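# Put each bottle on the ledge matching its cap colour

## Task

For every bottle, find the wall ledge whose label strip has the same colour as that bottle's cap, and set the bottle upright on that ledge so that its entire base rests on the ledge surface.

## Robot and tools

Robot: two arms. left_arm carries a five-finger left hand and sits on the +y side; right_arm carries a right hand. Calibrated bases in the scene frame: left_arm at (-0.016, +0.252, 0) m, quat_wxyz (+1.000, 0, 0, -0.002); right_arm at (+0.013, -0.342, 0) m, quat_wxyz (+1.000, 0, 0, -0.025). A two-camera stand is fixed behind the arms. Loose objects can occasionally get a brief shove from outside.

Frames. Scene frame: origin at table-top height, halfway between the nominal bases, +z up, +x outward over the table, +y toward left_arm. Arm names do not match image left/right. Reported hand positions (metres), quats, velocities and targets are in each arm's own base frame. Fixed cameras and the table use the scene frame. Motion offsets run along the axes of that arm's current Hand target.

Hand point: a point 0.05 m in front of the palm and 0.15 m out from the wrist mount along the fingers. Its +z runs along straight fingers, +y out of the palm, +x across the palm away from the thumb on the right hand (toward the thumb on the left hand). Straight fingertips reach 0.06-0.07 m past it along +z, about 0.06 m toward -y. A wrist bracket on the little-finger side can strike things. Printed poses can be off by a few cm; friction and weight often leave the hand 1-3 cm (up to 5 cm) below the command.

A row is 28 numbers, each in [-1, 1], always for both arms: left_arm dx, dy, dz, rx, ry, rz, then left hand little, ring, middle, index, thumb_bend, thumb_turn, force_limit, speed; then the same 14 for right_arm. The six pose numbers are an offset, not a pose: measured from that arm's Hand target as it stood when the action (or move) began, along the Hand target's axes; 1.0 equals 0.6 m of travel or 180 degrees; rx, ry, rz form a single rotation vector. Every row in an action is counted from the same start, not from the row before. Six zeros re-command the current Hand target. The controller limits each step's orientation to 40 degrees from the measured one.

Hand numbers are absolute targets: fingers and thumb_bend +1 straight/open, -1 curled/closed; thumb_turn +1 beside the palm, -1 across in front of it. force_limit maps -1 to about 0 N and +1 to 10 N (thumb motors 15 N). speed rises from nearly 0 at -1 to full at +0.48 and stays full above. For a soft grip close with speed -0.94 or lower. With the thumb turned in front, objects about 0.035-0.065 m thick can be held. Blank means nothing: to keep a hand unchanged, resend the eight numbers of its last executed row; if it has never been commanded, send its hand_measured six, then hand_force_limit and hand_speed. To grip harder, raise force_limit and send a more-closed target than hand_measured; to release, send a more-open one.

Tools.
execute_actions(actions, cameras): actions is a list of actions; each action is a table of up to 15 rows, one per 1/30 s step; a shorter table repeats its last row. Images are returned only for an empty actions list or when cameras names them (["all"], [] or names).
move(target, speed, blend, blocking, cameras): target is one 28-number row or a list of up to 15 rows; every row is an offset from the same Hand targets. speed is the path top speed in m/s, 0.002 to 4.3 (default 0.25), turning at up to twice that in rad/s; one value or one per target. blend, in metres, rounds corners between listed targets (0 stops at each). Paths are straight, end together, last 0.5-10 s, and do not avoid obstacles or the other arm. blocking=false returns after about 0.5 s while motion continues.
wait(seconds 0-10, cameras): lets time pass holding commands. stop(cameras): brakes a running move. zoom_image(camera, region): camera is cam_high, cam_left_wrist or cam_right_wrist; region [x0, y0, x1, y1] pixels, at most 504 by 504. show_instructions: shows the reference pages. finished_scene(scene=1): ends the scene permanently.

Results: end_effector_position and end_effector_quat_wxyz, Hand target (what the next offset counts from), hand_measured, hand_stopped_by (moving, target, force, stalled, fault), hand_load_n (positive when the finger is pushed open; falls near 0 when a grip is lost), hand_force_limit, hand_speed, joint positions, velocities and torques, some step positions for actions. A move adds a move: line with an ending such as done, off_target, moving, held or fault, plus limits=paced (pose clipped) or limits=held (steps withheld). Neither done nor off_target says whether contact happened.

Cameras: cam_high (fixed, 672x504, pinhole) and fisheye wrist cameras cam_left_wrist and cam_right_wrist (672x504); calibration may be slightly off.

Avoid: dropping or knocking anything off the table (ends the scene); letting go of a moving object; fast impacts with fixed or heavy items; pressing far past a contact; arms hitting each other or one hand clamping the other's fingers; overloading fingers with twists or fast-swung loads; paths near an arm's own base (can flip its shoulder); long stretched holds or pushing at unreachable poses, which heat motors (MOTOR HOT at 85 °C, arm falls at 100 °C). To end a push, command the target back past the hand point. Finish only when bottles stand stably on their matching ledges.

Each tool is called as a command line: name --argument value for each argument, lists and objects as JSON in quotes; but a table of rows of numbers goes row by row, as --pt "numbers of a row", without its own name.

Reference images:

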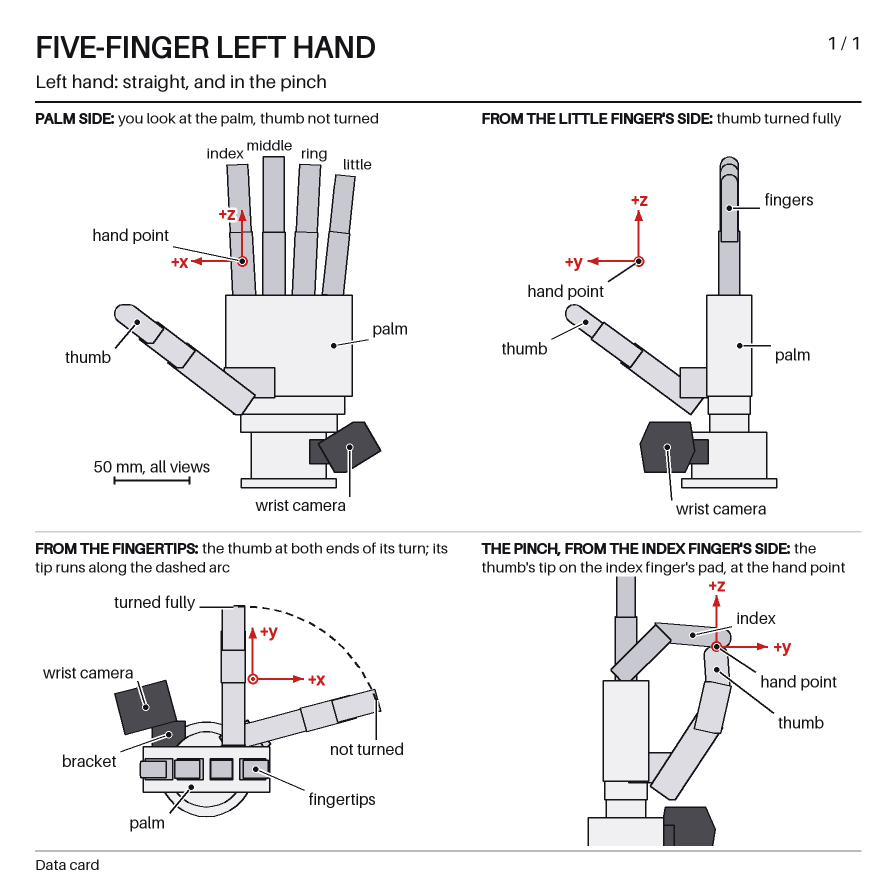

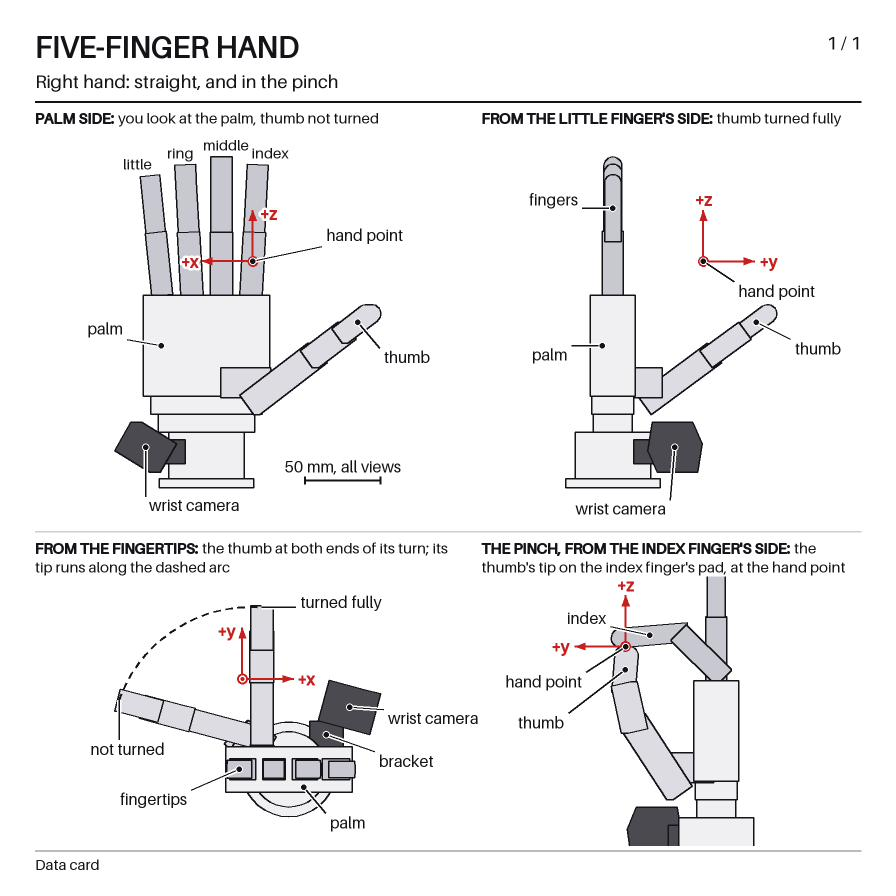

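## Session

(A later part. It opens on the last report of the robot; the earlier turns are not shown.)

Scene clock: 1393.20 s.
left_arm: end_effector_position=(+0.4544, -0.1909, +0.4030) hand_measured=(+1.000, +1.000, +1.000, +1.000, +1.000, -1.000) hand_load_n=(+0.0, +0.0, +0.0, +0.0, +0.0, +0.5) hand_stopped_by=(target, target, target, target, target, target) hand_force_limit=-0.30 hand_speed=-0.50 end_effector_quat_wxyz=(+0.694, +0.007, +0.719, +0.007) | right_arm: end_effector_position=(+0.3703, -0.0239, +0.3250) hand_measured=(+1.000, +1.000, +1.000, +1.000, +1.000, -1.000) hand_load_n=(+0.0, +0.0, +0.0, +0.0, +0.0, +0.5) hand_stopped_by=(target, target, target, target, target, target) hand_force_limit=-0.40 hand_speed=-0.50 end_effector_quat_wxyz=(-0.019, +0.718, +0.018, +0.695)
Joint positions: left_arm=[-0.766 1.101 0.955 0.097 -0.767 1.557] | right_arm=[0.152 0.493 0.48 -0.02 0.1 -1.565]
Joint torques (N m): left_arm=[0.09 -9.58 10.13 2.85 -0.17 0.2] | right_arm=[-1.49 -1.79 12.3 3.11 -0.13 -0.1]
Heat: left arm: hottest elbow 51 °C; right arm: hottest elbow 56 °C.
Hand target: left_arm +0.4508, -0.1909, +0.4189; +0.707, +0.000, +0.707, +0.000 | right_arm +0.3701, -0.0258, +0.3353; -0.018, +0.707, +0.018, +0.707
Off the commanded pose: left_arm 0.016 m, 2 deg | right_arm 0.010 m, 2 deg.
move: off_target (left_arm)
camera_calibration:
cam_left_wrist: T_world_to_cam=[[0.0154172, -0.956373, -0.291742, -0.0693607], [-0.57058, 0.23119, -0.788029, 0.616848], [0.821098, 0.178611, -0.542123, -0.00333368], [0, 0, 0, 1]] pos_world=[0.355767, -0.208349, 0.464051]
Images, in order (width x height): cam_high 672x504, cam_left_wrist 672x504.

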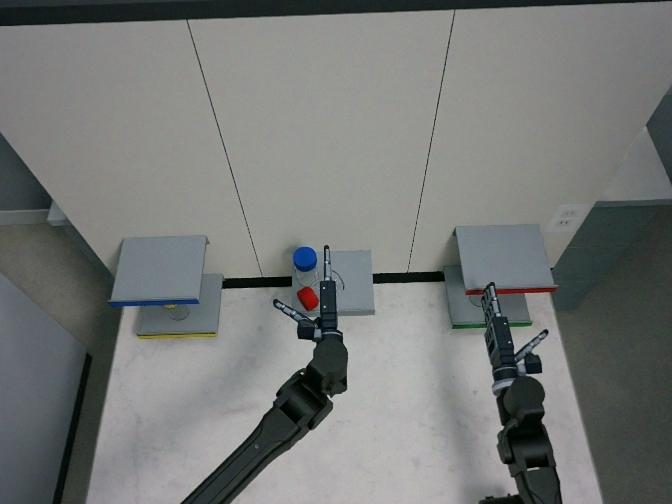

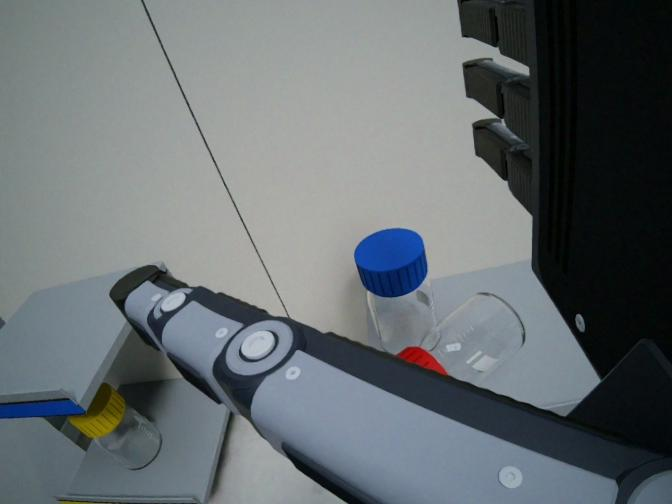

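move --pt "0.1 0.1833 -0.09 0 0 0 1 1 1 1 1 -1 -0.3 -0.5 0 0 0 0 0 0 1 1 1 1 1 -1 -0.4 -0.5" --pt "0.28 0.19 -0.09 0 0 0 1 1 1 1 1 -1 -0.3 -0.5 0 0 0 0 0 0 1 1 1 1 1 -1 -0.4 -0.5" --speed '[0.15,0.12]' --blend '[0.02,0]' --cameras '["cam_left_wrist", "cam_high"]'

zoom_image --camera "cam_high" --region '[270, 230, 400, 330]'

Scene clock: 1554.50 s.
left_arm: end_effector_position=(+0.3919, -0.0804, +0.2439) hand_measured=(+1.000, +1.000, +1.000, +1.000, +1.000, -1.000) hand_load_n=(+0.0, +0.0, +0.0, +0.0, +0.0, +0.0) hand_stopped_by=(target, target, target, target, target, target) hand_force_limit=-0.30 hand_speed=-0.50 end_effector_quat_wxyz=(+0.699, +0.005, +0.715, -0.003) | right_arm: end_effector_position=(+0.3703, -0.0239, +0.3250) hand_measured=(+1.000, +1.000, +1.000, +1.000, +1.000, -1.000) hand_load_n=(+0.0, +0.0, +0.0, +0.0, +0.0, +0.5) hand_stopped_by=(target, target, target, target, target, target) hand_force_limit=-0.40 hand_speed=-0.50 end_effector_quat_wxyz=(-0.019, +0.718, +0.018, +0.695)
Joint positions: left_arm=[-0.609 0.881 0.375 0.479 -0.598 1.558] | right_arm=[0.152 0.493 0.48 -0.02 0.1 -1.565]
Joint torques (N m): left_arm=[1.96 -3.43 9.14 2.88 0.04 0.16] | right_arm=[-1.61 -1.73 12.3 3.12 -0.13 -0.11]
Heat: left arm: hottest elbow 49 °C; right arm: hottest elbow 57 °C.
Hand target: left_arm +0.3967, -0.0769, +0.2510; +0.707, +0.000, +0.707, +0.000 | right_arm +0.3701, -0.0258, +0.3353; -0.018, +0.707, +0.018, +0.707
Off the commanded pose: left_arm 0.009 m, 1 deg | right_arm 0.010 m, 2 deg.
move: done
camera_calibration:
cam_left_wrist: T_world_to_cam=[[0.00748844, -0.961583, -0.274412, -0.0106977], [-0.556893, 0.223916, -0.799832, 0.427298], [0.83055, 0.158808, -0.533822, -0.0653642], [0, 0, 0, 1]] pos_world=[0.292328, -0.095585, 0.303938]
Images, in order (width x height): cam_high 672x504, cam_left_wrist 672x504.

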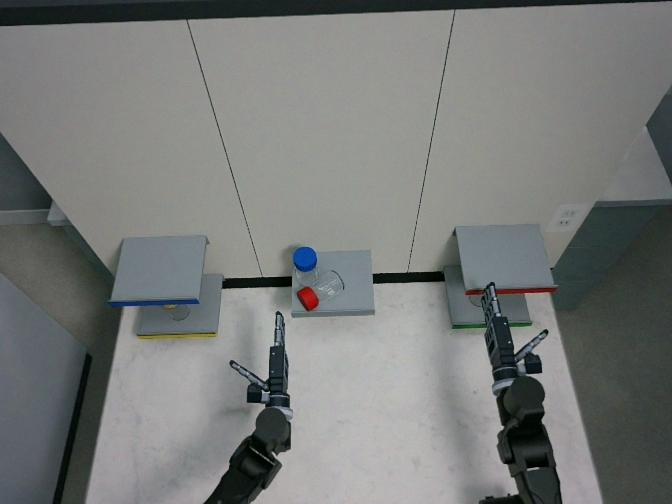

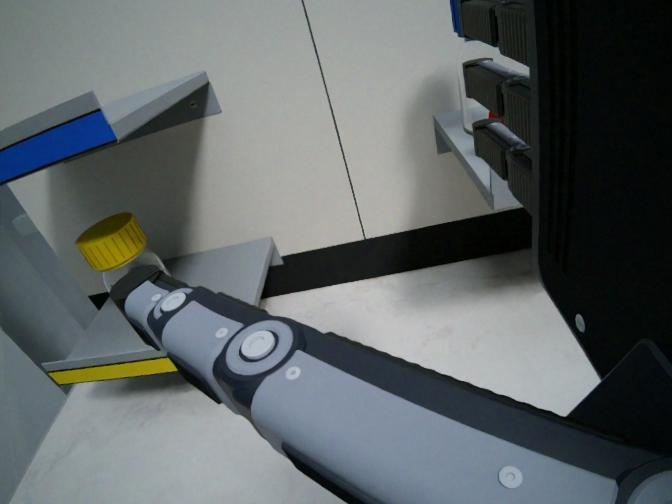

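Scaled by 3.877 from the camera's 672x504 image, which has a finer 960x720 frame.

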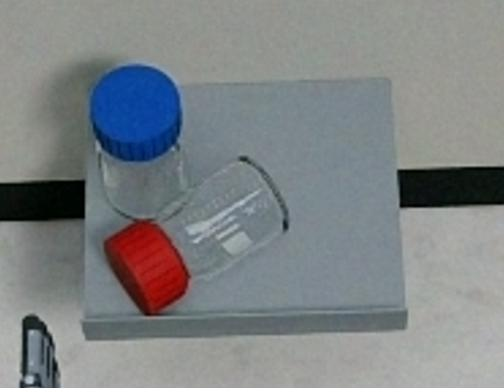

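move --pt "0.012 0.0 0.16 0 0 0 1 1 1 1 1 -1 -0.3 -0.5 0 0 0 0 0 0 1 1 1 1 1 -1 -0.4 -0.5" --speed '[0.12]' --cameras '["cam_left_wrist", "cam_high"]'

zoom_image --camera "cam_high" --region '[270, 230, 400, 330]'

Scene clock: 1565.60 s.
left_arm: end_effector_position=(+0.4765, -0.0746, +0.2169) hand_measured=(+1.000, +1.000, +1.000, +1.000, +1.000, -1.000) hand_load_n=(+0.0, +0.0, +0.0, +0.0, +0.0, +0.5) hand_stopped_by=(target, target, target, target, target, target) hand_force_limit=-0.30 hand_speed=-0.50 end_effector_quat_wxyz=(+0.686, +0.009, +0.727, +0.003) | right_arm: end_effector_position=(+0.3703, -0.0239, +0.3250) hand_measured=(+1.000, +1.000, +1.000, +1.000, +1.000, -1.000) hand_load_n=(+0.0, +0.0, +0.0, +0.0, +0.0, +0.0) hand_stopped_by=(target, target, target, target, target, target) hand_force_limit=-0.40 hand_speed=-0.50 end_effector_quat_wxyz=(-0.019, +0.718, +0.018, +0.695)
Joint positions: left_arm=[-0.439 1.197 0.501 0.631 -0.431 1.56] | right_arm=[0.152 0.493 0.48 -0.02 0.1 -1.565]
Joint torques (N m): left_arm=[1.96 -6.59 11.82 3 0.04 0.15] | right_arm=[-1.55 -1.73 12.29 3.11 -0.13 -0.1]
Heat: left arm: hottest elbow 49 °C; right arm: hottest elbow 57 °C.
Hand target: left_arm +0.4927, -0.0769, +0.2437; +0.707, +0.000, +0.707, +0.000 | right_arm +0.3701, -0.0258, +0.3353; -0.018, +0.707, +0.018, +0.707
Off the commanded pose: left_arm 0.031 m, 3 deg | right_arm 0.010 m, 2 deg.
move: off_target (left_arm)
camera_calibration:
cam_left_wrist: T_world_to_cam=[[0.00017378, -0.957617, -0.288044, -0.00638138], [-0.586637, 0.233175, -0.775555, 0.461055], [0.80985, 0.169112, -0.561733, -0.13424], [0, 0, 0, 1]] pos_world=[0.379187, -0.0909156, 0.280328]
Images, in order (width x height): cam_high 672x504, cam_left_wrist 672x504.

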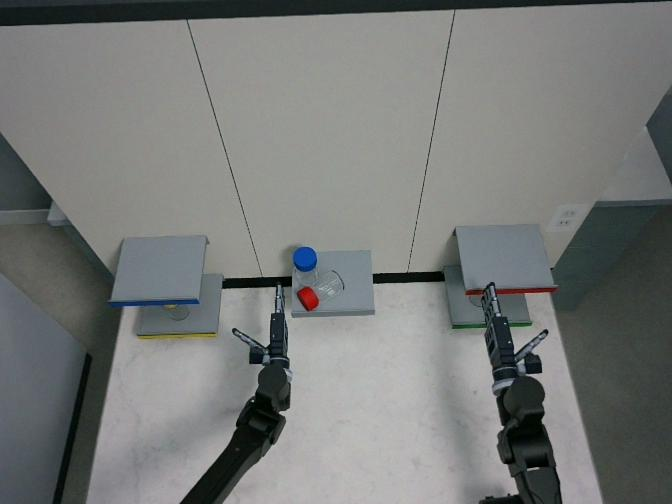

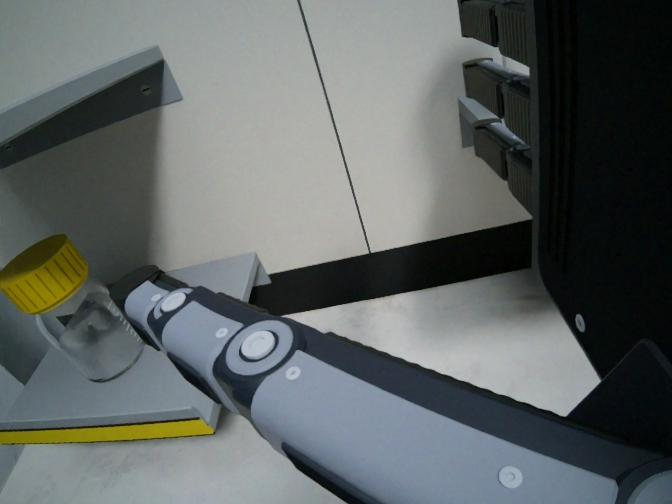

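Scaled by 3.877 from the camera's 672x504 image, which has a finer 960x720 frame.

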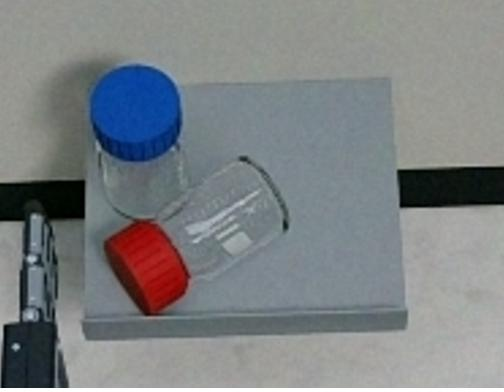

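move --pt "-0.035 0.0 0.01 0 0 0 1 1 1 1 1 -1 -0.3 -0.5 0 0 0 0 0 0 1 1 1 1 1 -1 -0.4 -0.5" --speed '[0.08]' --cameras '["cam_high"]'

Scene clock: 1573.07 s.
left_arm: end_effector_position=(+0.4862, -0.0789, +0.2308) hand_measured=(+1.000, +1.000, +1.000, +1.000, +1.000, -1.000) hand_load_n=(+0.0, +0.0, +0.0, +0.0, +0.0, +0.0) hand_stopped_by=(target, target, target, target, target, target) hand_force_limit=-0.30 hand_speed=-0.50 end_effector_quat_wxyz=(+0.688, +0.008, +0.726, +0.002) | right_arm: end_effector_position=(+0.3703, -0.0239, +0.3250) hand_measured=(+1.000, +1.000, +1.000, +1.000, +1.000, -1.000) hand_load_n=(+0.0, -0.5, +0.0, +0.0, +0.0, +0.0) hand_stopped_by=(target, target, target, target, target, target) hand_force_limit=-0.40 hand_speed=-0.50 end_effector_quat_wxyz=(-0.019, +0.718, +0.018, +0.695)
Joint positions: left_arm=[-0.437 1.197 0.544 0.593 -0.428 1.56] | right_arm=[0.152 0.493 0.48 -0.02 0.1 -1.565]
Joint torques (N m): left_arm=[2.2 -9.52 12.31 1.61 0.06 0.17] | right_arm=[-1.49 -1.79 12.31 3.12 -0.13 -0.1]
Heat: left arm: hottest elbow 50 °C; right arm: hottest elbow 57 °C.
Hand target: left_arm +0.4987, -0.0769, +0.2647; +0.707, +0.000, +0.707, +0.000 | right_arm +0.3701, -0.0258, +0.3353; -0.018, +0.707, +0.018, +0.707
Off the commanded pose: left_arm 0.036 m, 3 deg | right_arm 0.010 m, 2 deg.
move: off_target (left_arm)
Images, in order (width x height): cam_high 672x504.

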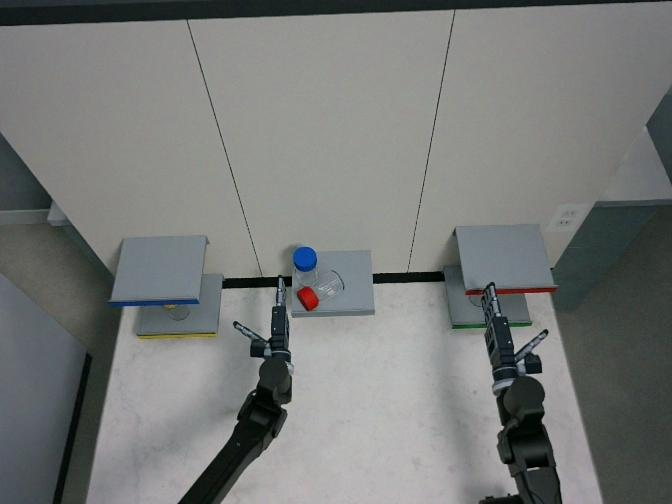

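move --pt "-0.014 -0.07 0.0 0 0 0 1 1 1 1 1 -1 -0.3 -0.5 0 0 0 0 0 0 1 1 1 1 1 -1 -0.4 -0.5" --speed '[0.05]' --cameras '["cam_high", "cam_left_wrist"]'

zoom_image --camera "cam_high" --region '[270, 230, 400, 330]'

Scene clock: 1580.90 s.
left_arm: end_effector_position=(+0.4870, -0.1095, +0.2525) hand_measured=(+1.000, +1.000, +1.000, +1.000, +1.000, -1.000) hand_load_n=(+0.0, +0.0, +0.0, +0.0, +0.0, +0.5) hand_stopped_by=(target, target, target, target, target, target) hand_force_limit=-0.30 hand_speed=-0.50 end_effector_quat_wxyz=(+0.698, +0.001, +0.716, +0.002) | right_arm: end_effector_position=(+0.3703, -0.0239, +0.3250) hand_measured=(+1.000, +1.000, +1.000, +1.000, +1.000, -1.000) hand_load_n=(+0.0, +0.0, +0.0, +0.0, +0.0, +0.5) hand_stopped_by=(target, target, target, target, target, target) hand_force_limit=-0.40 hand_speed=-0.50 end_effector_quat_wxyz=(-0.019, +0.718, +0.018, +0.695)
Joint positions: left_arm=[-0.523 1.21 0.602 0.577 -0.524 1.56] | right_arm=[0.152 0.493 0.48 -0.02 0.1 -1.565]
Joint torques (N m): left_arm=[0.15 -8 12.48 1.52 -0.15 0.17] | right_arm=[-1.55 -1.79 12.3 3.11 -0.13 -0.1]
Heat: left arm: hottest elbow 51 °C; right arm: hottest elbow 57 °C.
Hand target: left_arm +0.4987, -0.1189, +0.2731; +0.707, +0.000, +0.707, +0.000 | right_arm +0.3701, -0.0258, +0.3353; -0.018, +0.707, +0.018, +0.707
Off the commanded pose: left_arm 0.026 m, 2 deg | right_arm 0.010 m, 2 deg.
move: off_target (left_arm)
camera_calibration:
cam_left_wrist: T_world_to_cam=[[0.0179143, -0.960815, -0.27661, -0.0414725], [-0.563657, 0.218797, -0.796504, 0.495514], [0.825815, 0.170182, -0.537651, -0.130673], [0, 0, 0, 1]] pos_world=[0.387955, -0.126026, 0.31295]
Images, in order (width x height): cam_high 672x504, cam_left_wrist 672x504.

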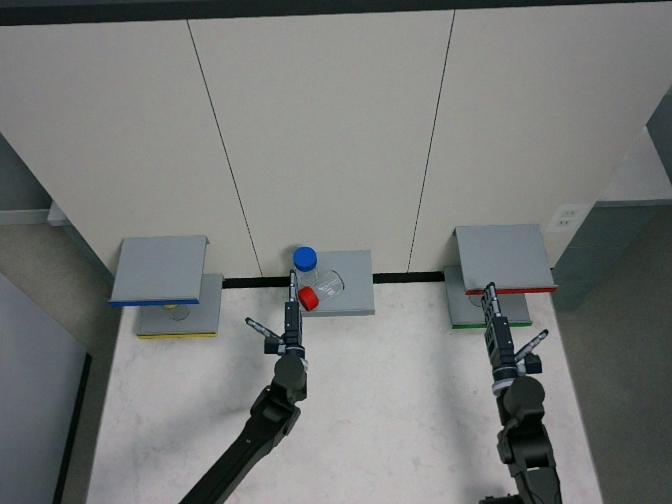

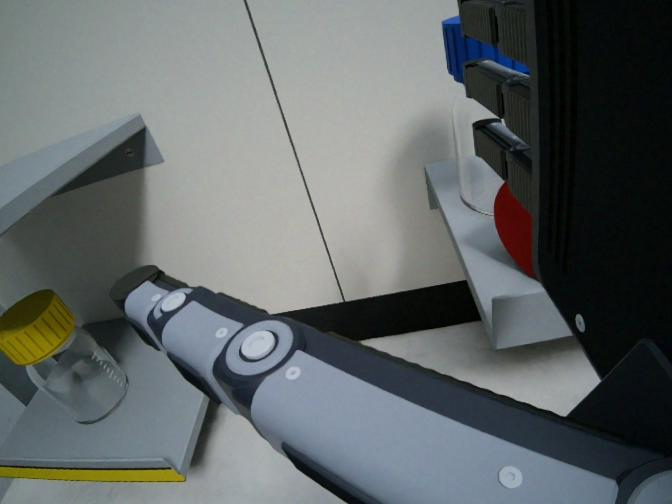

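Scaled by 3.877 from the camera's 672x504 image, which has a finer 960x720 frame.

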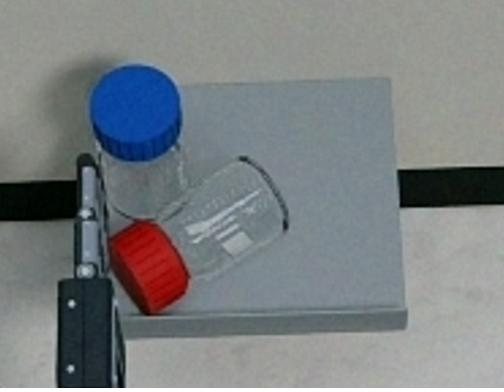

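move --pt "0.0 0.025 0.0 0 0 0 1 1 1 1 1 -1 -0.3 -0.5 0 0 0 0 0 0 1 1 1 1 1 -1 -0.4 -0.5" --pt "0.045 0.025 0.0 0 0 0 1 1 1 1 1 -1 -0.3 -0.5 0 0 0 0 0 0 1 1 1 1 1 -1 -0.4 -0.5" --speed '[0.08,0.08]' --cameras '["cam_high"]'

Scene clock: 1592.63 s.
left_arm: end_effector_position=(+0.4937, -0.1056, +0.2412) hand_measured=(+1.000, +1.000, +1.000, +1.000, +1.000, -1.000) hand_load_n=(+0.0, +0.0, +0.0, +0.0, +0.0, +0.0) hand_stopped_by=(target, target, target, target, target, target) hand_force_limit=-0.30 hand_speed=-0.50 end_effector_quat_wxyz=(+0.700, +0.001, +0.714, -0.001) | right_arm: end_effector_position=(+0.3703, -0.0239, +0.3250) hand_measured=(+1.000, +1.000, +1.000, +1.000, +1.000, -1.000) hand_load_n=(+0.0, +0.0, +0.0, +0.0, +0.0, +0.0) hand_stopped_by=(target, target, target, target, target, target) hand_force_limit=-0.40 hand_speed=-0.50 end_effector_quat_wxyz=(-0.019, +0.718, +0.018, +0.695)
Joint positions: left_arm=[-0.502 1.247 0.59 0.634 -0.498 1.56] | right_arm=[0.152 0.493 0.48 -0.02 0.1 -1.565]
Joint torques (N m): left_arm=[2.08 -7.71 8.55 3.08 0.05 0.15] | right_arm=[-1.55 -1.73 12.31 3.11 -0.13 -0.11]
Heat: left arm: hottest elbow 50 °C; right arm: hottest elbow 57 °C.
Hand target: left_arm +0.4987, -0.1039, +0.2461; +0.707, +0.000, +0.707, +0.000 | right_arm +0.3701, -0.0258, +0.3353; -0.018, +0.707, +0.018, +0.707
Off the commanded pose: left_arm 0.007 m, 1 deg | right_arm 0.010 m, 2 deg.
move: done
Images, in order (width x height): cam_high 672x504.

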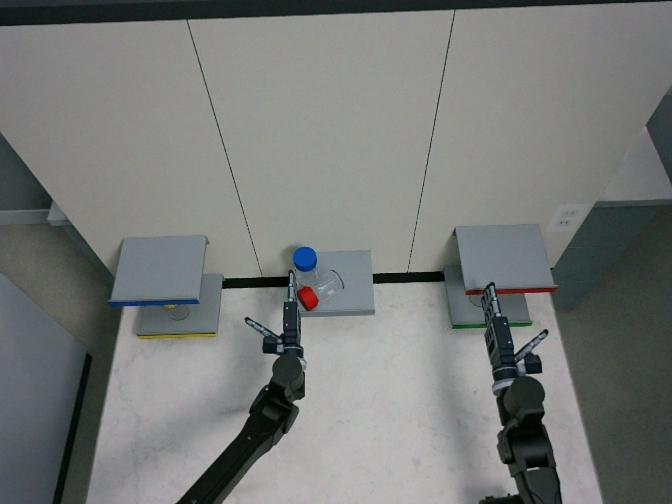

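move --pt "0.01 0.0 -0.012 0 0 0 1 1 1 1 1 -1 -0.3 -0.5 0 0 0 0 0 0 1 1 1 1 1 -1 -0.4 -0.5" --pt "0.01 -0.06 -0.012 0 0 0 1 1 1 1 1 -1 -0.3 -0.5 0 0 0 0 0 0 1 1 1 1 1 -1 -0.4 -0.5" --speed '[0.05, 0.05]' --cameras '["cam_high", "cam_left_wrist"]'

zoom_image --camera "cam_high" --region '[270, 230, 400, 330]'

Scene clock: 1601.60 s.
left_arm: end_effector_position=(+0.4786, -0.1214, +0.2155) hand_measured=(+1.000, +1.000, +1.000, +1.000, +1.000, -1.000) hand_load_n=(+0.0, +0.0, +0.0, -1.0, -0.5, +0.5) hand_stopped_by=(target, target, target, target, target, target) hand_force_limit=-0.30 hand_speed=-0.50 end_effector_quat_wxyz=(+0.688, +0.001, +0.726, +0.016) | right_arm: end_effector_position=(+0.3703, -0.0239, +0.3250) hand_measured=(+1.000, +1.000, +1.000, +1.000, +1.000, -1.000) hand_load_n=(+0.0, +0.0, +0.0, +0.0, +0.0, +0.5) hand_stopped_by=(target, target, target, target, target, target) hand_force_limit=-0.40 hand_speed=-0.50 end_effector_quat_wxyz=(-0.019, +0.718, +0.018, +0.695)
Joint positions: left_arm=[-0.574 1.292 0.567 0.66 -0.595 1.56] | right_arm=[0.152 0.493 0.48 -0.02 0.1 -1.565]
Joint torques (N m): left_arm=[-0.56 -7.71 11.74 3 -0.07 0.17] | right_arm=[-1.49 -1.73 12.29 3.11 -0.13 -0.1]
Heat: left arm: hottest elbow 50 °C; right arm: hottest elbow 57 °C.
Hand target: left_arm +0.4915, -0.1399, +0.2401; +0.707, +0.000, +0.707, +0.000 | right_arm +0.3701, -0.0258, +0.3353; -0.018, +0.707, +0.018, +0.707
Off the commanded pose: left_arm 0.033 m, 4 deg | right_arm 0.010 m, 2 deg.
move: off_target (left_arm)
camera_calibration:
cam_left_wrist: T_world_to_cam=[[0.0292677, -0.954484, -0.296823, -0.0632544], [-0.589226, 0.223397, -0.77647, 0.472421], [0.807438, 0.197621, -0.555869, -0.125476], [0, 0, 0, 1]] pos_world=[0.381528, -0.141116, 0.278297]
Images, in order (width x height): cam_high 672x504, cam_left_wrist 672x504.

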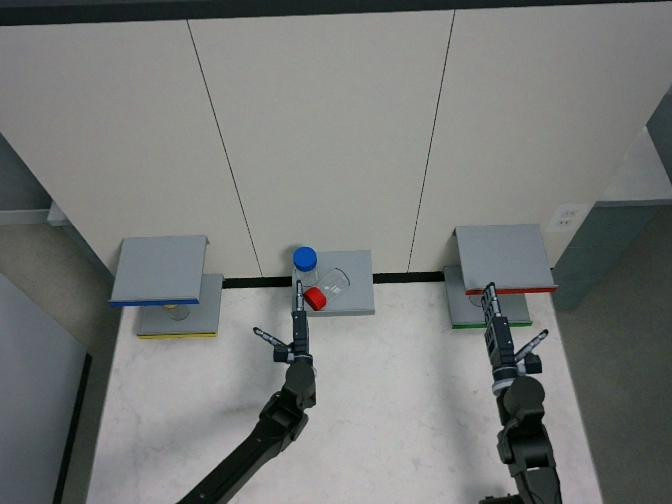

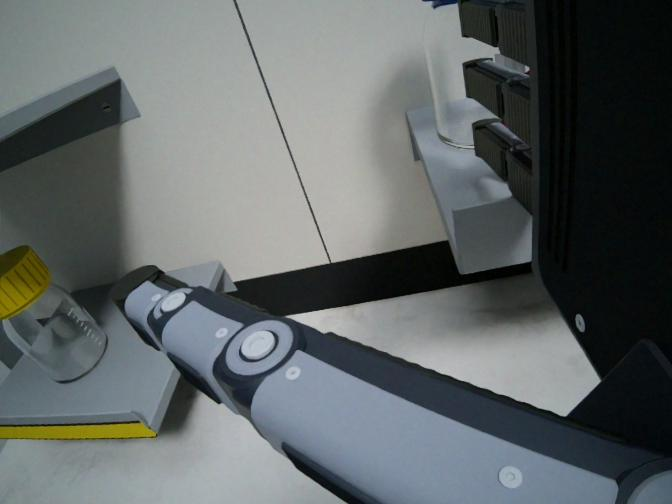

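Scaled by 3.877 from the camera's 672x504 image, which has a finer 960x720 frame.

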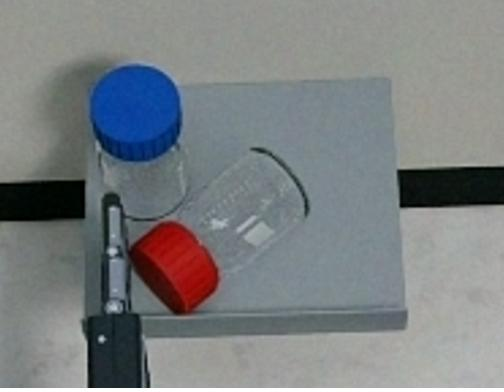

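move --pt "-0.03 0.01 0.0 0 0 0 1 1 1 1 1 -1 -0.3 -0.5 0 0 0 0 0 0 1 1 1 1 1 -1 -0.4 -0.5" --speed '[0.05]' --cameras '[]'

Scene clock: 1613.83 s.
left_arm: end_effector_position=(+0.4814, -0.1246, +0.2256) hand_measured=(+1.000, +1.000, +1.000, +1.000, +1.000, -1.000) hand_load_n=(+0.5, +0.0, +0.0, -1.0, +0.0, +0.0) hand_stopped_by=(target, target, target, target, target, target) hand_force_limit=-0.30 hand_speed=-0.50 end_effector_quat_wxyz=(+0.689, +0.004, +0.725, +0.012) | right_arm: end_effector_position=(+0.3703, -0.0239, +0.3250) hand_measured=(+1.000, +1.000, +1.000, +1.000, +1.000, -1.000) hand_load_n=(+0.0, +0.0, +0.0, +0.0, +0.0, +0.5) hand_stopped_by=(target, target, target, target, target, target) hand_force_limit=-0.40 hand_speed=-0.50 end_effector_quat_wxyz=(-0.019, +0.718, +0.018, +0.695)
Joint positions: left_arm=[-0.574 1.276 0.585 0.631 -0.586 1.561] | right_arm=[0.152 0.493 0.48 -0.02 0.1 -1.565]
Joint torques (N m): left_arm=[1.08 -10.87 11.84 1.48 0.15 0.16] | right_arm=[-1.55 -1.79 12.29 3.12 -0.13 -0.1]
Heat: left arm: hottest elbow 52 °C; right arm: hottest elbow 57 °C.
Hand target: left_arm +0.4915, -0.1339, +0.2581; +0.707, +0.000, +0.707, +0.000 | right_arm +0.3701, -0.0258, +0.3353; -0.018, +0.707, +0.018, +0.707
Off the commanded pose: left_arm 0.035 m, 3 deg | right_arm 0.010 m, 2 deg.
move: off_target (left_arm)
No camera images: "cameras" was empty.

move --pt "-0.005 -0.06 0.0 0 0 0 1 1 1 1 1 -1 -0.3 -0.5 0 0 0 0 0 0 1 1 1 1 1 -1 -0.4 -0.5" --speed '[0.05]' --cameras '["cam_high"]'

zoom_image --camera "cam_high" --region '[270, 230, 400, 330]'

Scene clock: 1626.03 s.
left_arm: end_effector_position=(+0.4824, -0.1510, +0.2472) hand_measured=(+1.000, +1.000, +1.000, +1.000, +1.000, -1.000) hand_load_n=(+0.0, +0.0, +0.0, -1.0, +0.0, +0.5) hand_stopped_by=(target, target, target, target, target, target) hand_force_limit=-0.30 hand_speed=-0.50 end_effector_quat_wxyz=(+0.702, -0.008, +0.712, +0.009) | right_arm: end_effector_position=(+0.3703, -0.0239, +0.3250) hand_measured=(+1.000, +1.000, +1.000, +1.000, +1.000, -1.000) hand_load_n=(+0.0, +0.0, +0.0, +0.0, +0.0, +0.5) hand_stopped_by=(target, target, target, target, target, target) hand_force_limit=-0.40 hand_speed=-0.50 end_effector_quat_wxyz=(-0.019, +0.718, +0.018, +0.695)
Joint positions: left_arm=[-0.638 1.293 0.644 0.631 -0.662 1.561] | right_arm=[0.152 0.493 0.48 -0.02 0.1 -1.565]
Joint torques (N m): left_arm=[-0.73 -8.06 11.85 1.39 -0.01 0.14] | right_arm=[-1.55 -1.79 12.3 3.12 -0.13 -0.1]
Heat: left arm: hottest elbow 52 °C; right arm: hottest elbow 57 °C.
Hand target: left_arm +0.4915, -0.1699, +0.2611; +0.707, +0.000, +0.707, +0.000 | right_arm +0.3701, -0.0258, +0.3353; -0.018, +0.707, +0.018, +0.707
Off the commanded pose: left_arm 0.025 m, 2 deg | right_arm 0.010 m, 2 deg.
move: off_target (left_arm)
Images, in order (width x height): cam_high 672x504.

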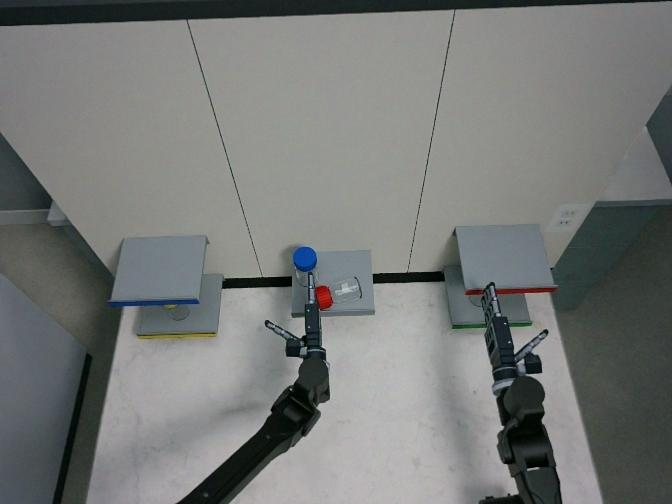

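Scaled by 3.877 from the camera's 672x504 image, which has a finer 960x720 frame.

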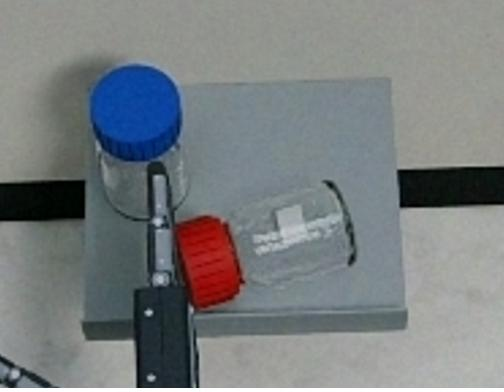

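move --pt "-0.0833 0.02 -0.15 0 0 0 1 1 1 1 1 -1 -0.3 -0.5 -0.1 0 0 0 0 0 1 1 1 1 1 -1 -0.4 -0.5" --pt "-0.165 -0.1668 -0.0525 -0.1868 0.119 -0.4957 0.2 0.3 0.6 1 0.75 -1 -0.3 -0.5 -0.1 0 0 0 0 0 1 1 1 1 1 -1 -0.4 -0.5" --speed '[0.15, 0.3]' --blend '[0.02,0]' --cameras '["all"]'

zoom_image --camera "cam_high" --region '[270, 230, 400, 330]'

Scene clock: 1719.73 s.
left_arm: end_effector_position=(+0.4482, -0.2678, +0.3387) hand_measured=(+0.200, +0.300, +0.600, +1.000, +0.750, -1.000) hand_load_n=(+0.0, +0.0, +0.0, +0.0, +0.0, +0.0) hand_stopped_by=(target, target, target, target, target, target) hand_force_limit=-0.30 hand_speed=-0.50 end_effector_quat_wxyz=(-0.347, +0.665, -0.595, +0.290) | right_arm: end_effector_position=(+0.3668, -0.0244, +0.2725) hand_measured=(+1.000, +1.000, +1.000, +1.000, +1.000, -1.000) hand_load_n=(+0.0, +0.0, +0.0, +0.0, +0.0, +0.5) hand_stopped_by=(target, target, target, target, target, target) hand_force_limit=-0.40 hand_speed=-0.50 end_effector_quat_wxyz=(-0.020, +0.711, +0.017, +0.703)
Joint positions: left_arm=[-0.668 1.295 1.409 -0.932 -0.625 -0.525] | right_arm=[0.152 0.497 0.328 0.158 0.1 -1.565]
Joint torques (N m): left_arm=[1.96 -9.99 14.02 1.17 -0.29 -0.01] | right_arm=[-1.55 0.26 12.08 3.11 -0.13 -0.1]
Heat: left arm: hottest elbow 52 °C; right arm: hottest elbow 58 °C.
Hand target: left_arm +0.4600, -0.2700, +0.3601; -0.348, +0.669, -0.582, +0.303 | right_arm +0.3701, -0.0258, +0.2753; -0.018, +0.707, +0.018, +0.707
Off the commanded pose: left_arm 0.025 m, 2 deg | right_arm 0.005 m, 1 deg.
move: off_target (left_arm); target 2's new numbers were sent with left_arm's hand 0.025 m and 2 deg from that target
camera_calibration:
cam_left_wrist: T_world_to_cam=[[0.620727, -0.216287, 0.753603, -0.588725], [-0.458187, -0.880048, 0.124821, -0.0766255], [0.63621, -0.422771, -0.645369, -0.0625457], [0, 0, 0, 1]] pos_world=[0.370121, -0.22121, 0.412864]
cam_right_wrist: T_world_to_cam=[[0.0434065, -0.977351, 0.207127, -0.0925253], [-0.504714, -0.200373, -0.839711, 0.410568], [0.862195, -0.0680908, -0.50198, -0.0637418], [0, 0, 0, 1]] pos_world=[0.266193, -0.0125032, 0.331926]

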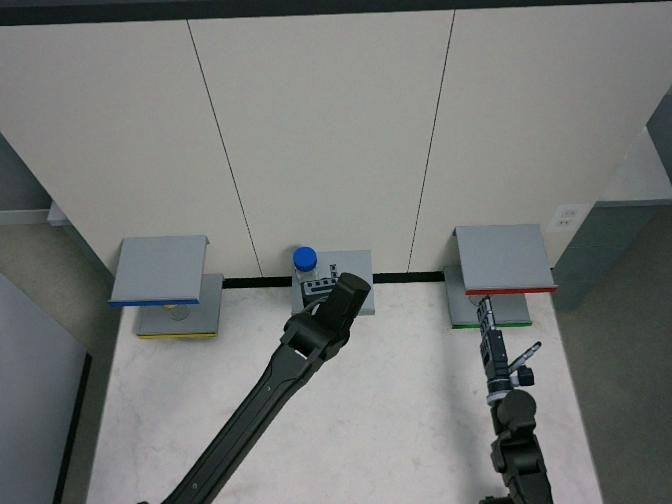

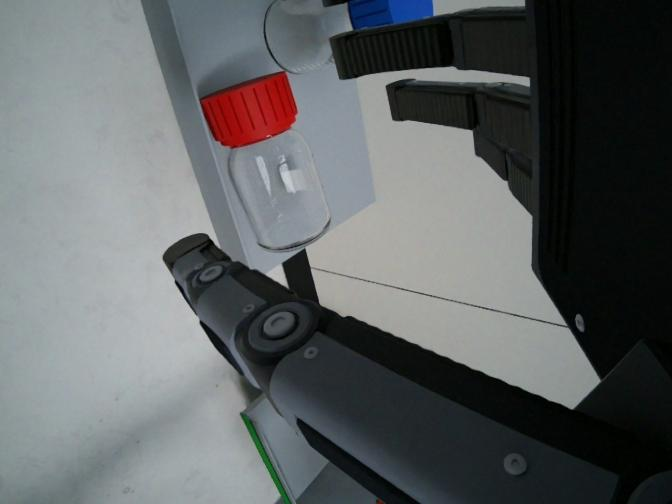

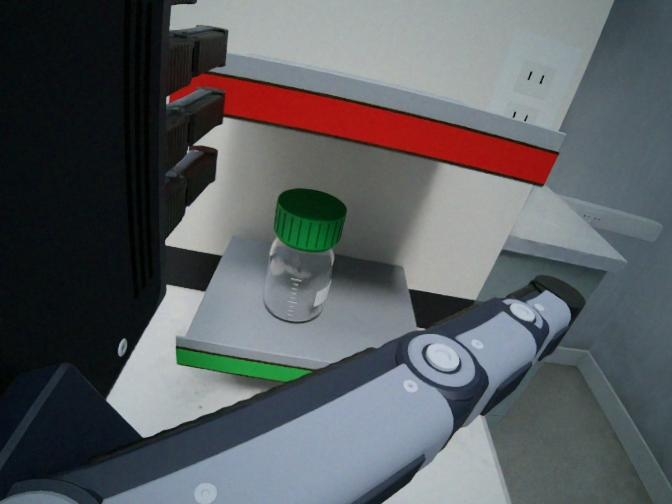

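Scaled by 3.877 from the camera's 672x504 image, which has a finer 960x720 frame.

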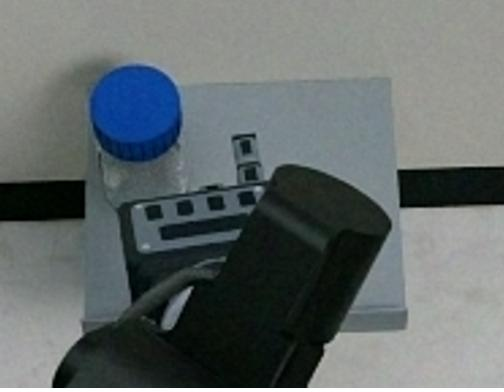

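move --pt "0.012 0.0207 0.145 0 0 0 0.2 0.3 0.6 1 0.75 -1 -0.3 -0.5 0 0 0 0 0 0 1 1 1 1 1 -1 -0.4 -0.5" --speed '[0.1]' --cameras '["cam_left_wrist"]'

Scene clock: 1748.43 s.
left_arm: end_effector_position=(+0.5152, -0.2675, +0.2974) hand_measured=(+0.200, +0.300, +0.600, +1.000, +0.750, -1.000) hand_load_n=(+0.0, +0.0, +0.0, +0.0, +0.0, +0.0) hand_stopped_by=(target, target, target, target, target, target) hand_force_limit=-0.30 hand_speed=-0.50 end_effector_quat_wxyz=(-0.344, +0.672, -0.586, +0.296) | right_arm: end_effector_position=(+0.3668, -0.0244, +0.2725) hand_measured=(+1.000, +1.000, +1.000, +1.000, +1.000, -1.000) hand_load_n=(+0.0, +0.0, +0.0, +0.0, +0.0, +0.0) hand_stopped_by=(target, target, target, target, target, target) hand_force_limit=-0.40 hand_speed=-0.50 end_effector_quat_wxyz=(-0.020, +0.711, +0.017, +0.703)
Joint positions: left_arm=[-0.577 1.417 1.409 -0.76 -0.563 -0.47] | right_arm=[0.152 0.497 0.328 0.158 0.1 -1.565]
Joint torques (N m): left_arm=[2.08 -12.45 10.09 2.58 -0.23 0.14] | right_arm=[-1.55 0.32 12.07 3.12 -0.13 -0.1]
Heat: left arm: hottest elbow 59 °C; right arm: hottest elbow 57 °C.
Hand target: left_arm +0.5245, -0.2682, +0.3000; -0.348, +0.669, -0.582, +0.303 | right_arm +0.3701, -0.0258, +0.2753; -0.018, +0.707, +0.018, +0.707
Off the commanded pose: left_arm 0.010 m, 1 deg | right_arm 0.005 m, 1 deg.
move: done
camera_calibration:
cam_left_wrist: T_world_to_cam=[[0.618015, -0.191985, 0.762364, -0.59381], [-0.447047, -0.883501, 0.139911, -0.0517244], [0.646688, -0.427279, -0.631844, -0.142452], [0, 0, 0, 1]] pos_world=[0.435982, -0.220568, 0.369929]
Images, in order (width x height): cam_left_wrist 672x504.

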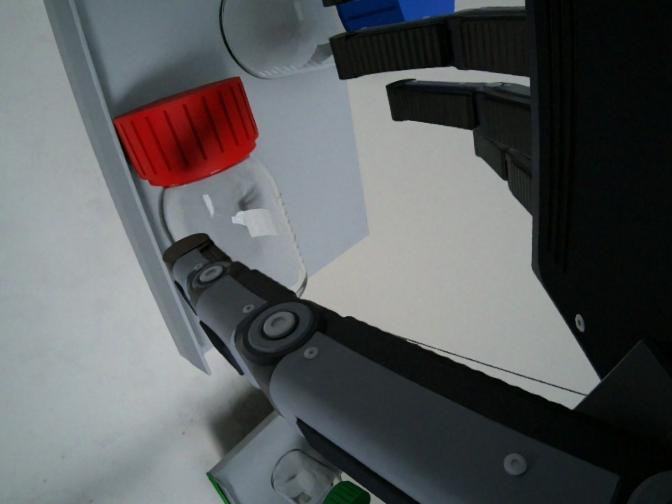

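move --pt "-0.002 0.0497 0.0308 0 0 0 0.2 0.3 0.6 1 0.75 -1 -0.3 -0.5 0 0 0 0 0 0 1 1 1 1 1 -1 -0.4 -0.5" --speed '[0.06]' --cameras '["cam_left_wrist"]'

Scene clock: 1763.70 s.
left_arm: end_effector_position=(+0.5136, -0.2665, +0.2623) hand_measured=(+0.200, +0.300, +0.600, +1.000, +0.750, -1.000) hand_load_n=(+0.0, +0.0, +0.0, +0.0, +0.0, +0.0) hand_stopped_by=(target, target, target, target, target, target) hand_force_limit=-0.30 hand_speed=-0.50 end_effector_quat_wxyz=(-0.344, +0.672, -0.586, +0.296) | right_arm: end_effector_position=(+0.3668, -0.0244, +0.2725) hand_measured=(+1.000, +1.000, +1.000, +1.000, +1.000, -1.000) hand_load_n=(+0.0, +0.0, +0.0, +0.0, +0.0, +0.5) hand_stopped_by=(target, target, target, target, target, target) hand_force_limit=-0.40 hand_speed=-0.50 end_effector_quat_wxyz=(-0.020, +0.711, +0.017, +0.703)
Joint positions: left_arm=[-0.577 1.417 1.317 -0.668 -0.563 -0.47] | right_arm=[0.152 0.497 0.328 0.158 0.1 -1.565]
Joint torques (N m): left_arm=[2.2 -12.28 9.89 2.55 -0.25 0.14] | right_arm=[-1.55 0.32 12.07 3.11 -0.13 -0.1]
Heat: left arm: hottest elbow 56 °C; right arm: hottest elbow 57 °C.
Hand target: left_arm +0.5224, -0.2673, +0.2650; -0.348, +0.669, -0.582, +0.303 | right_arm +0.3701, -0.0258, +0.2753; -0.018, +0.707, +0.018, +0.707
Off the commanded pose: left_arm 0.009 m, 1 deg | right_arm 0.005 m, 1 deg.
move: done
camera_calibration:
cam_left_wrist: T_world_to_cam=[[0.618015, -0.191985, 0.762364, -0.56587], [-0.447047, -0.883501, 0.139911, -0.0466453], [0.646688, -0.427279, -0.631844, -0.163168], [0, 0, 0, 1]] pos_world=[0.434382, -0.219568, 0.334829]
Images, in order (width x height): cam_left_wrist 672x504.

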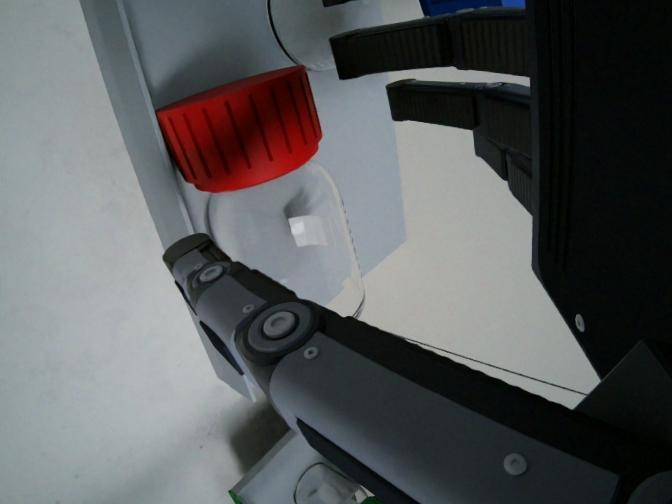

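move --pt "0 0.0369 0.0258 0 0 0 0.2 0.3 0.6 1 0.75 -1 -0.3 -0.5 0 0 0 0 0 0 1 1 1 1 1 -1 -0.4 -0.5" --speed '[0.05]' --cameras '["cam_left_wrist"]'

Scene clock: 1775.93 s.
left_arm: end_effector_position=(+0.5158, -0.2637, +0.2437) hand_measured=(+0.200, +0.300, +0.600, +1.000, +0.750, -1.000) hand_load_n=(+0.0, +1.0, +0.0, -0.5, +0.0, +0.0) hand_stopped_by=(target, target, target, target, target, target) hand_force_limit=-0.30 hand_speed=-0.50 end_effector_quat_wxyz=(-0.348, +0.670, -0.582, +0.301) | right_arm: end_effector_position=(+0.3668, -0.0244, +0.2725) hand_measured=(+1.000, +1.000, +1.000, +1.000, +1.000, -1.000) hand_load_n=(+0.0, +0.0, +0.0, +0.0, +0.0, +0.5) hand_stopped_by=(target, target, target, target, target, target) hand_force_limit=-0.40 hand_speed=-0.50 end_effector_quat_wxyz=(-0.020, +0.711, +0.017, +0.703)
Joint positions: left_arm=[-0.572 1.417 1.26 -0.593 -0.566 -0.46] | right_arm=[0.152 0.497 0.328 0.158 0.1 -1.565]
Joint torques (N m): left_arm=[1.96 -11.69 9.51 2.45 -0.15 0.12] | right_arm=[-1.49 0.21 12.05 3.11 -0.13 -0.1]
Heat: left arm: hottest elbow 54 °C; right arm: hottest elbow 57 °C.
Hand target: left_arm +0.5224, -0.2673, +0.2380; -0.348, +0.669, -0.582, +0.303 | right_arm +0.3701, -0.0258, +0.2753; -0.018, +0.707, +0.018, +0.707
Off the commanded pose: left_arm 0.009 m, 0 deg | right_arm 0.005 m, 1 deg.
move: done
camera_calibration:
cam_left_wrist: T_world_to_cam=[[0.60633, -0.190431, 0.772076, -0.548438], [-0.447853, -0.884061, 0.133658, -0.0387739], [0.657109, -0.426817, -0.621317, -0.182866], [0, 0, 0, 1]] pos_world=[0.435332, -0.216768, 0.315001]
Images, in order (width x height): cam_left_wrist 672x504.

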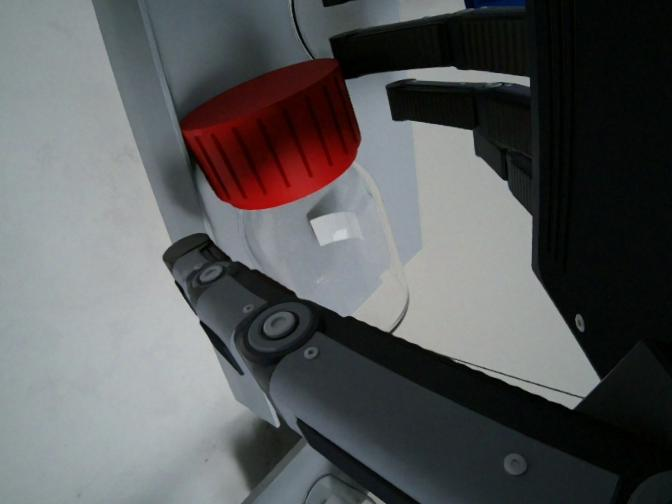

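move --pt "0 0 0 0 0 0 0.2 0.5 -1 -1 -1 -1 -0.3 -0.86 0 0 0 0 0 0 1 1 1 1 1 -1 -0.4 -0.5" --speed '[0.05]' --cameras '["cam_left_wrist", "cam_high"]'

Scene clock: 1794.83 s.
left_arm: end_effector_position=(+0.5207, -0.2664, +0.2426) hand_measured=(+0.200, +0.500, +0.356, +0.196, -0.234, -1.000) hand_load_n=(+0.0, +0.0, +0.0, +3.5, +0.0, +0.0) hand_stopped_by=(target, target, force, force, moving, target) hand_force_limit=-0.30 hand_speed=-0.86 end_effector_quat_wxyz=(-0.348, +0.672, -0.576, +0.310) | right_arm: end_effector_position=(+0.3668, -0.0244, +0.2725) hand_measured=(+1.000, +1.000, +1.000, +1.000, +1.000, -1.000) hand_load_n=(+0.0, +0.0, +0.0, +0.0, +0.0, +0.0) hand_stopped_by=(target, target, target, target, target, target) hand_force_limit=-0.40 hand_speed=-0.50 end_effector_quat_wxyz=(-0.020, +0.711, +0.017, +0.703)
Joint positions: left_arm=[-0.571 1.424 1.256 -0.565 -0.564 -0.468] | right_arm=[0.152 0.497 0.328 0.158 0.1 -1.565]
Joint torques (N m): left_arm=[1.38 -12.34 9.99 1.29 -0.19 0.11] | right_arm=[-1.55 0.21 12.07 3.12 -0.13 -0.1]
Heat: left arm: hottest elbow 52 °C; right arm: hottest elbow 57 °C.
Hand target: left_arm +0.5224, -0.2673, +0.2380; -0.348, +0.669, -0.582, +0.303 | right_arm +0.3701, -0.0258, +0.2753; -0.018, +0.707, +0.018, +0.707
Off the commanded pose: left_arm 0.005 m, 1 deg | right_arm 0.005 m, 1 deg.
move: moving (left_arm; no rest 5 s after the path's end)
camera_calibration:
cam_left_wrist: T_world_to_cam=[[0.595941, -0.174917, 0.783747, -0.544361], [-0.445606, -0.883969, 0.141543, -0.0418895], [0.668049, -0.433593, -0.604737, -0.199449], [0, 0, 0, 1]] pos_world=[0.438982, -0.218727, 0.311956]
Images, in order (width x height): cam_high 672x504, cam_left_wrist 672x504.

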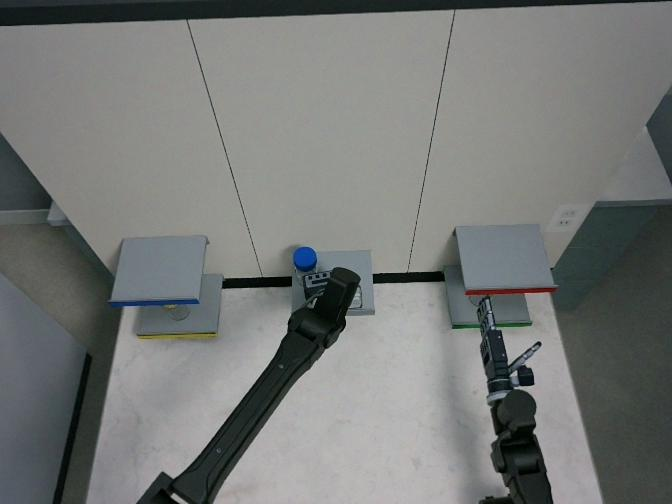

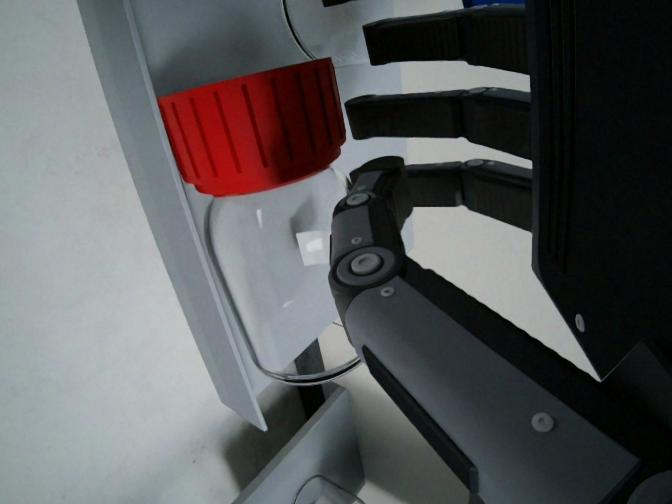

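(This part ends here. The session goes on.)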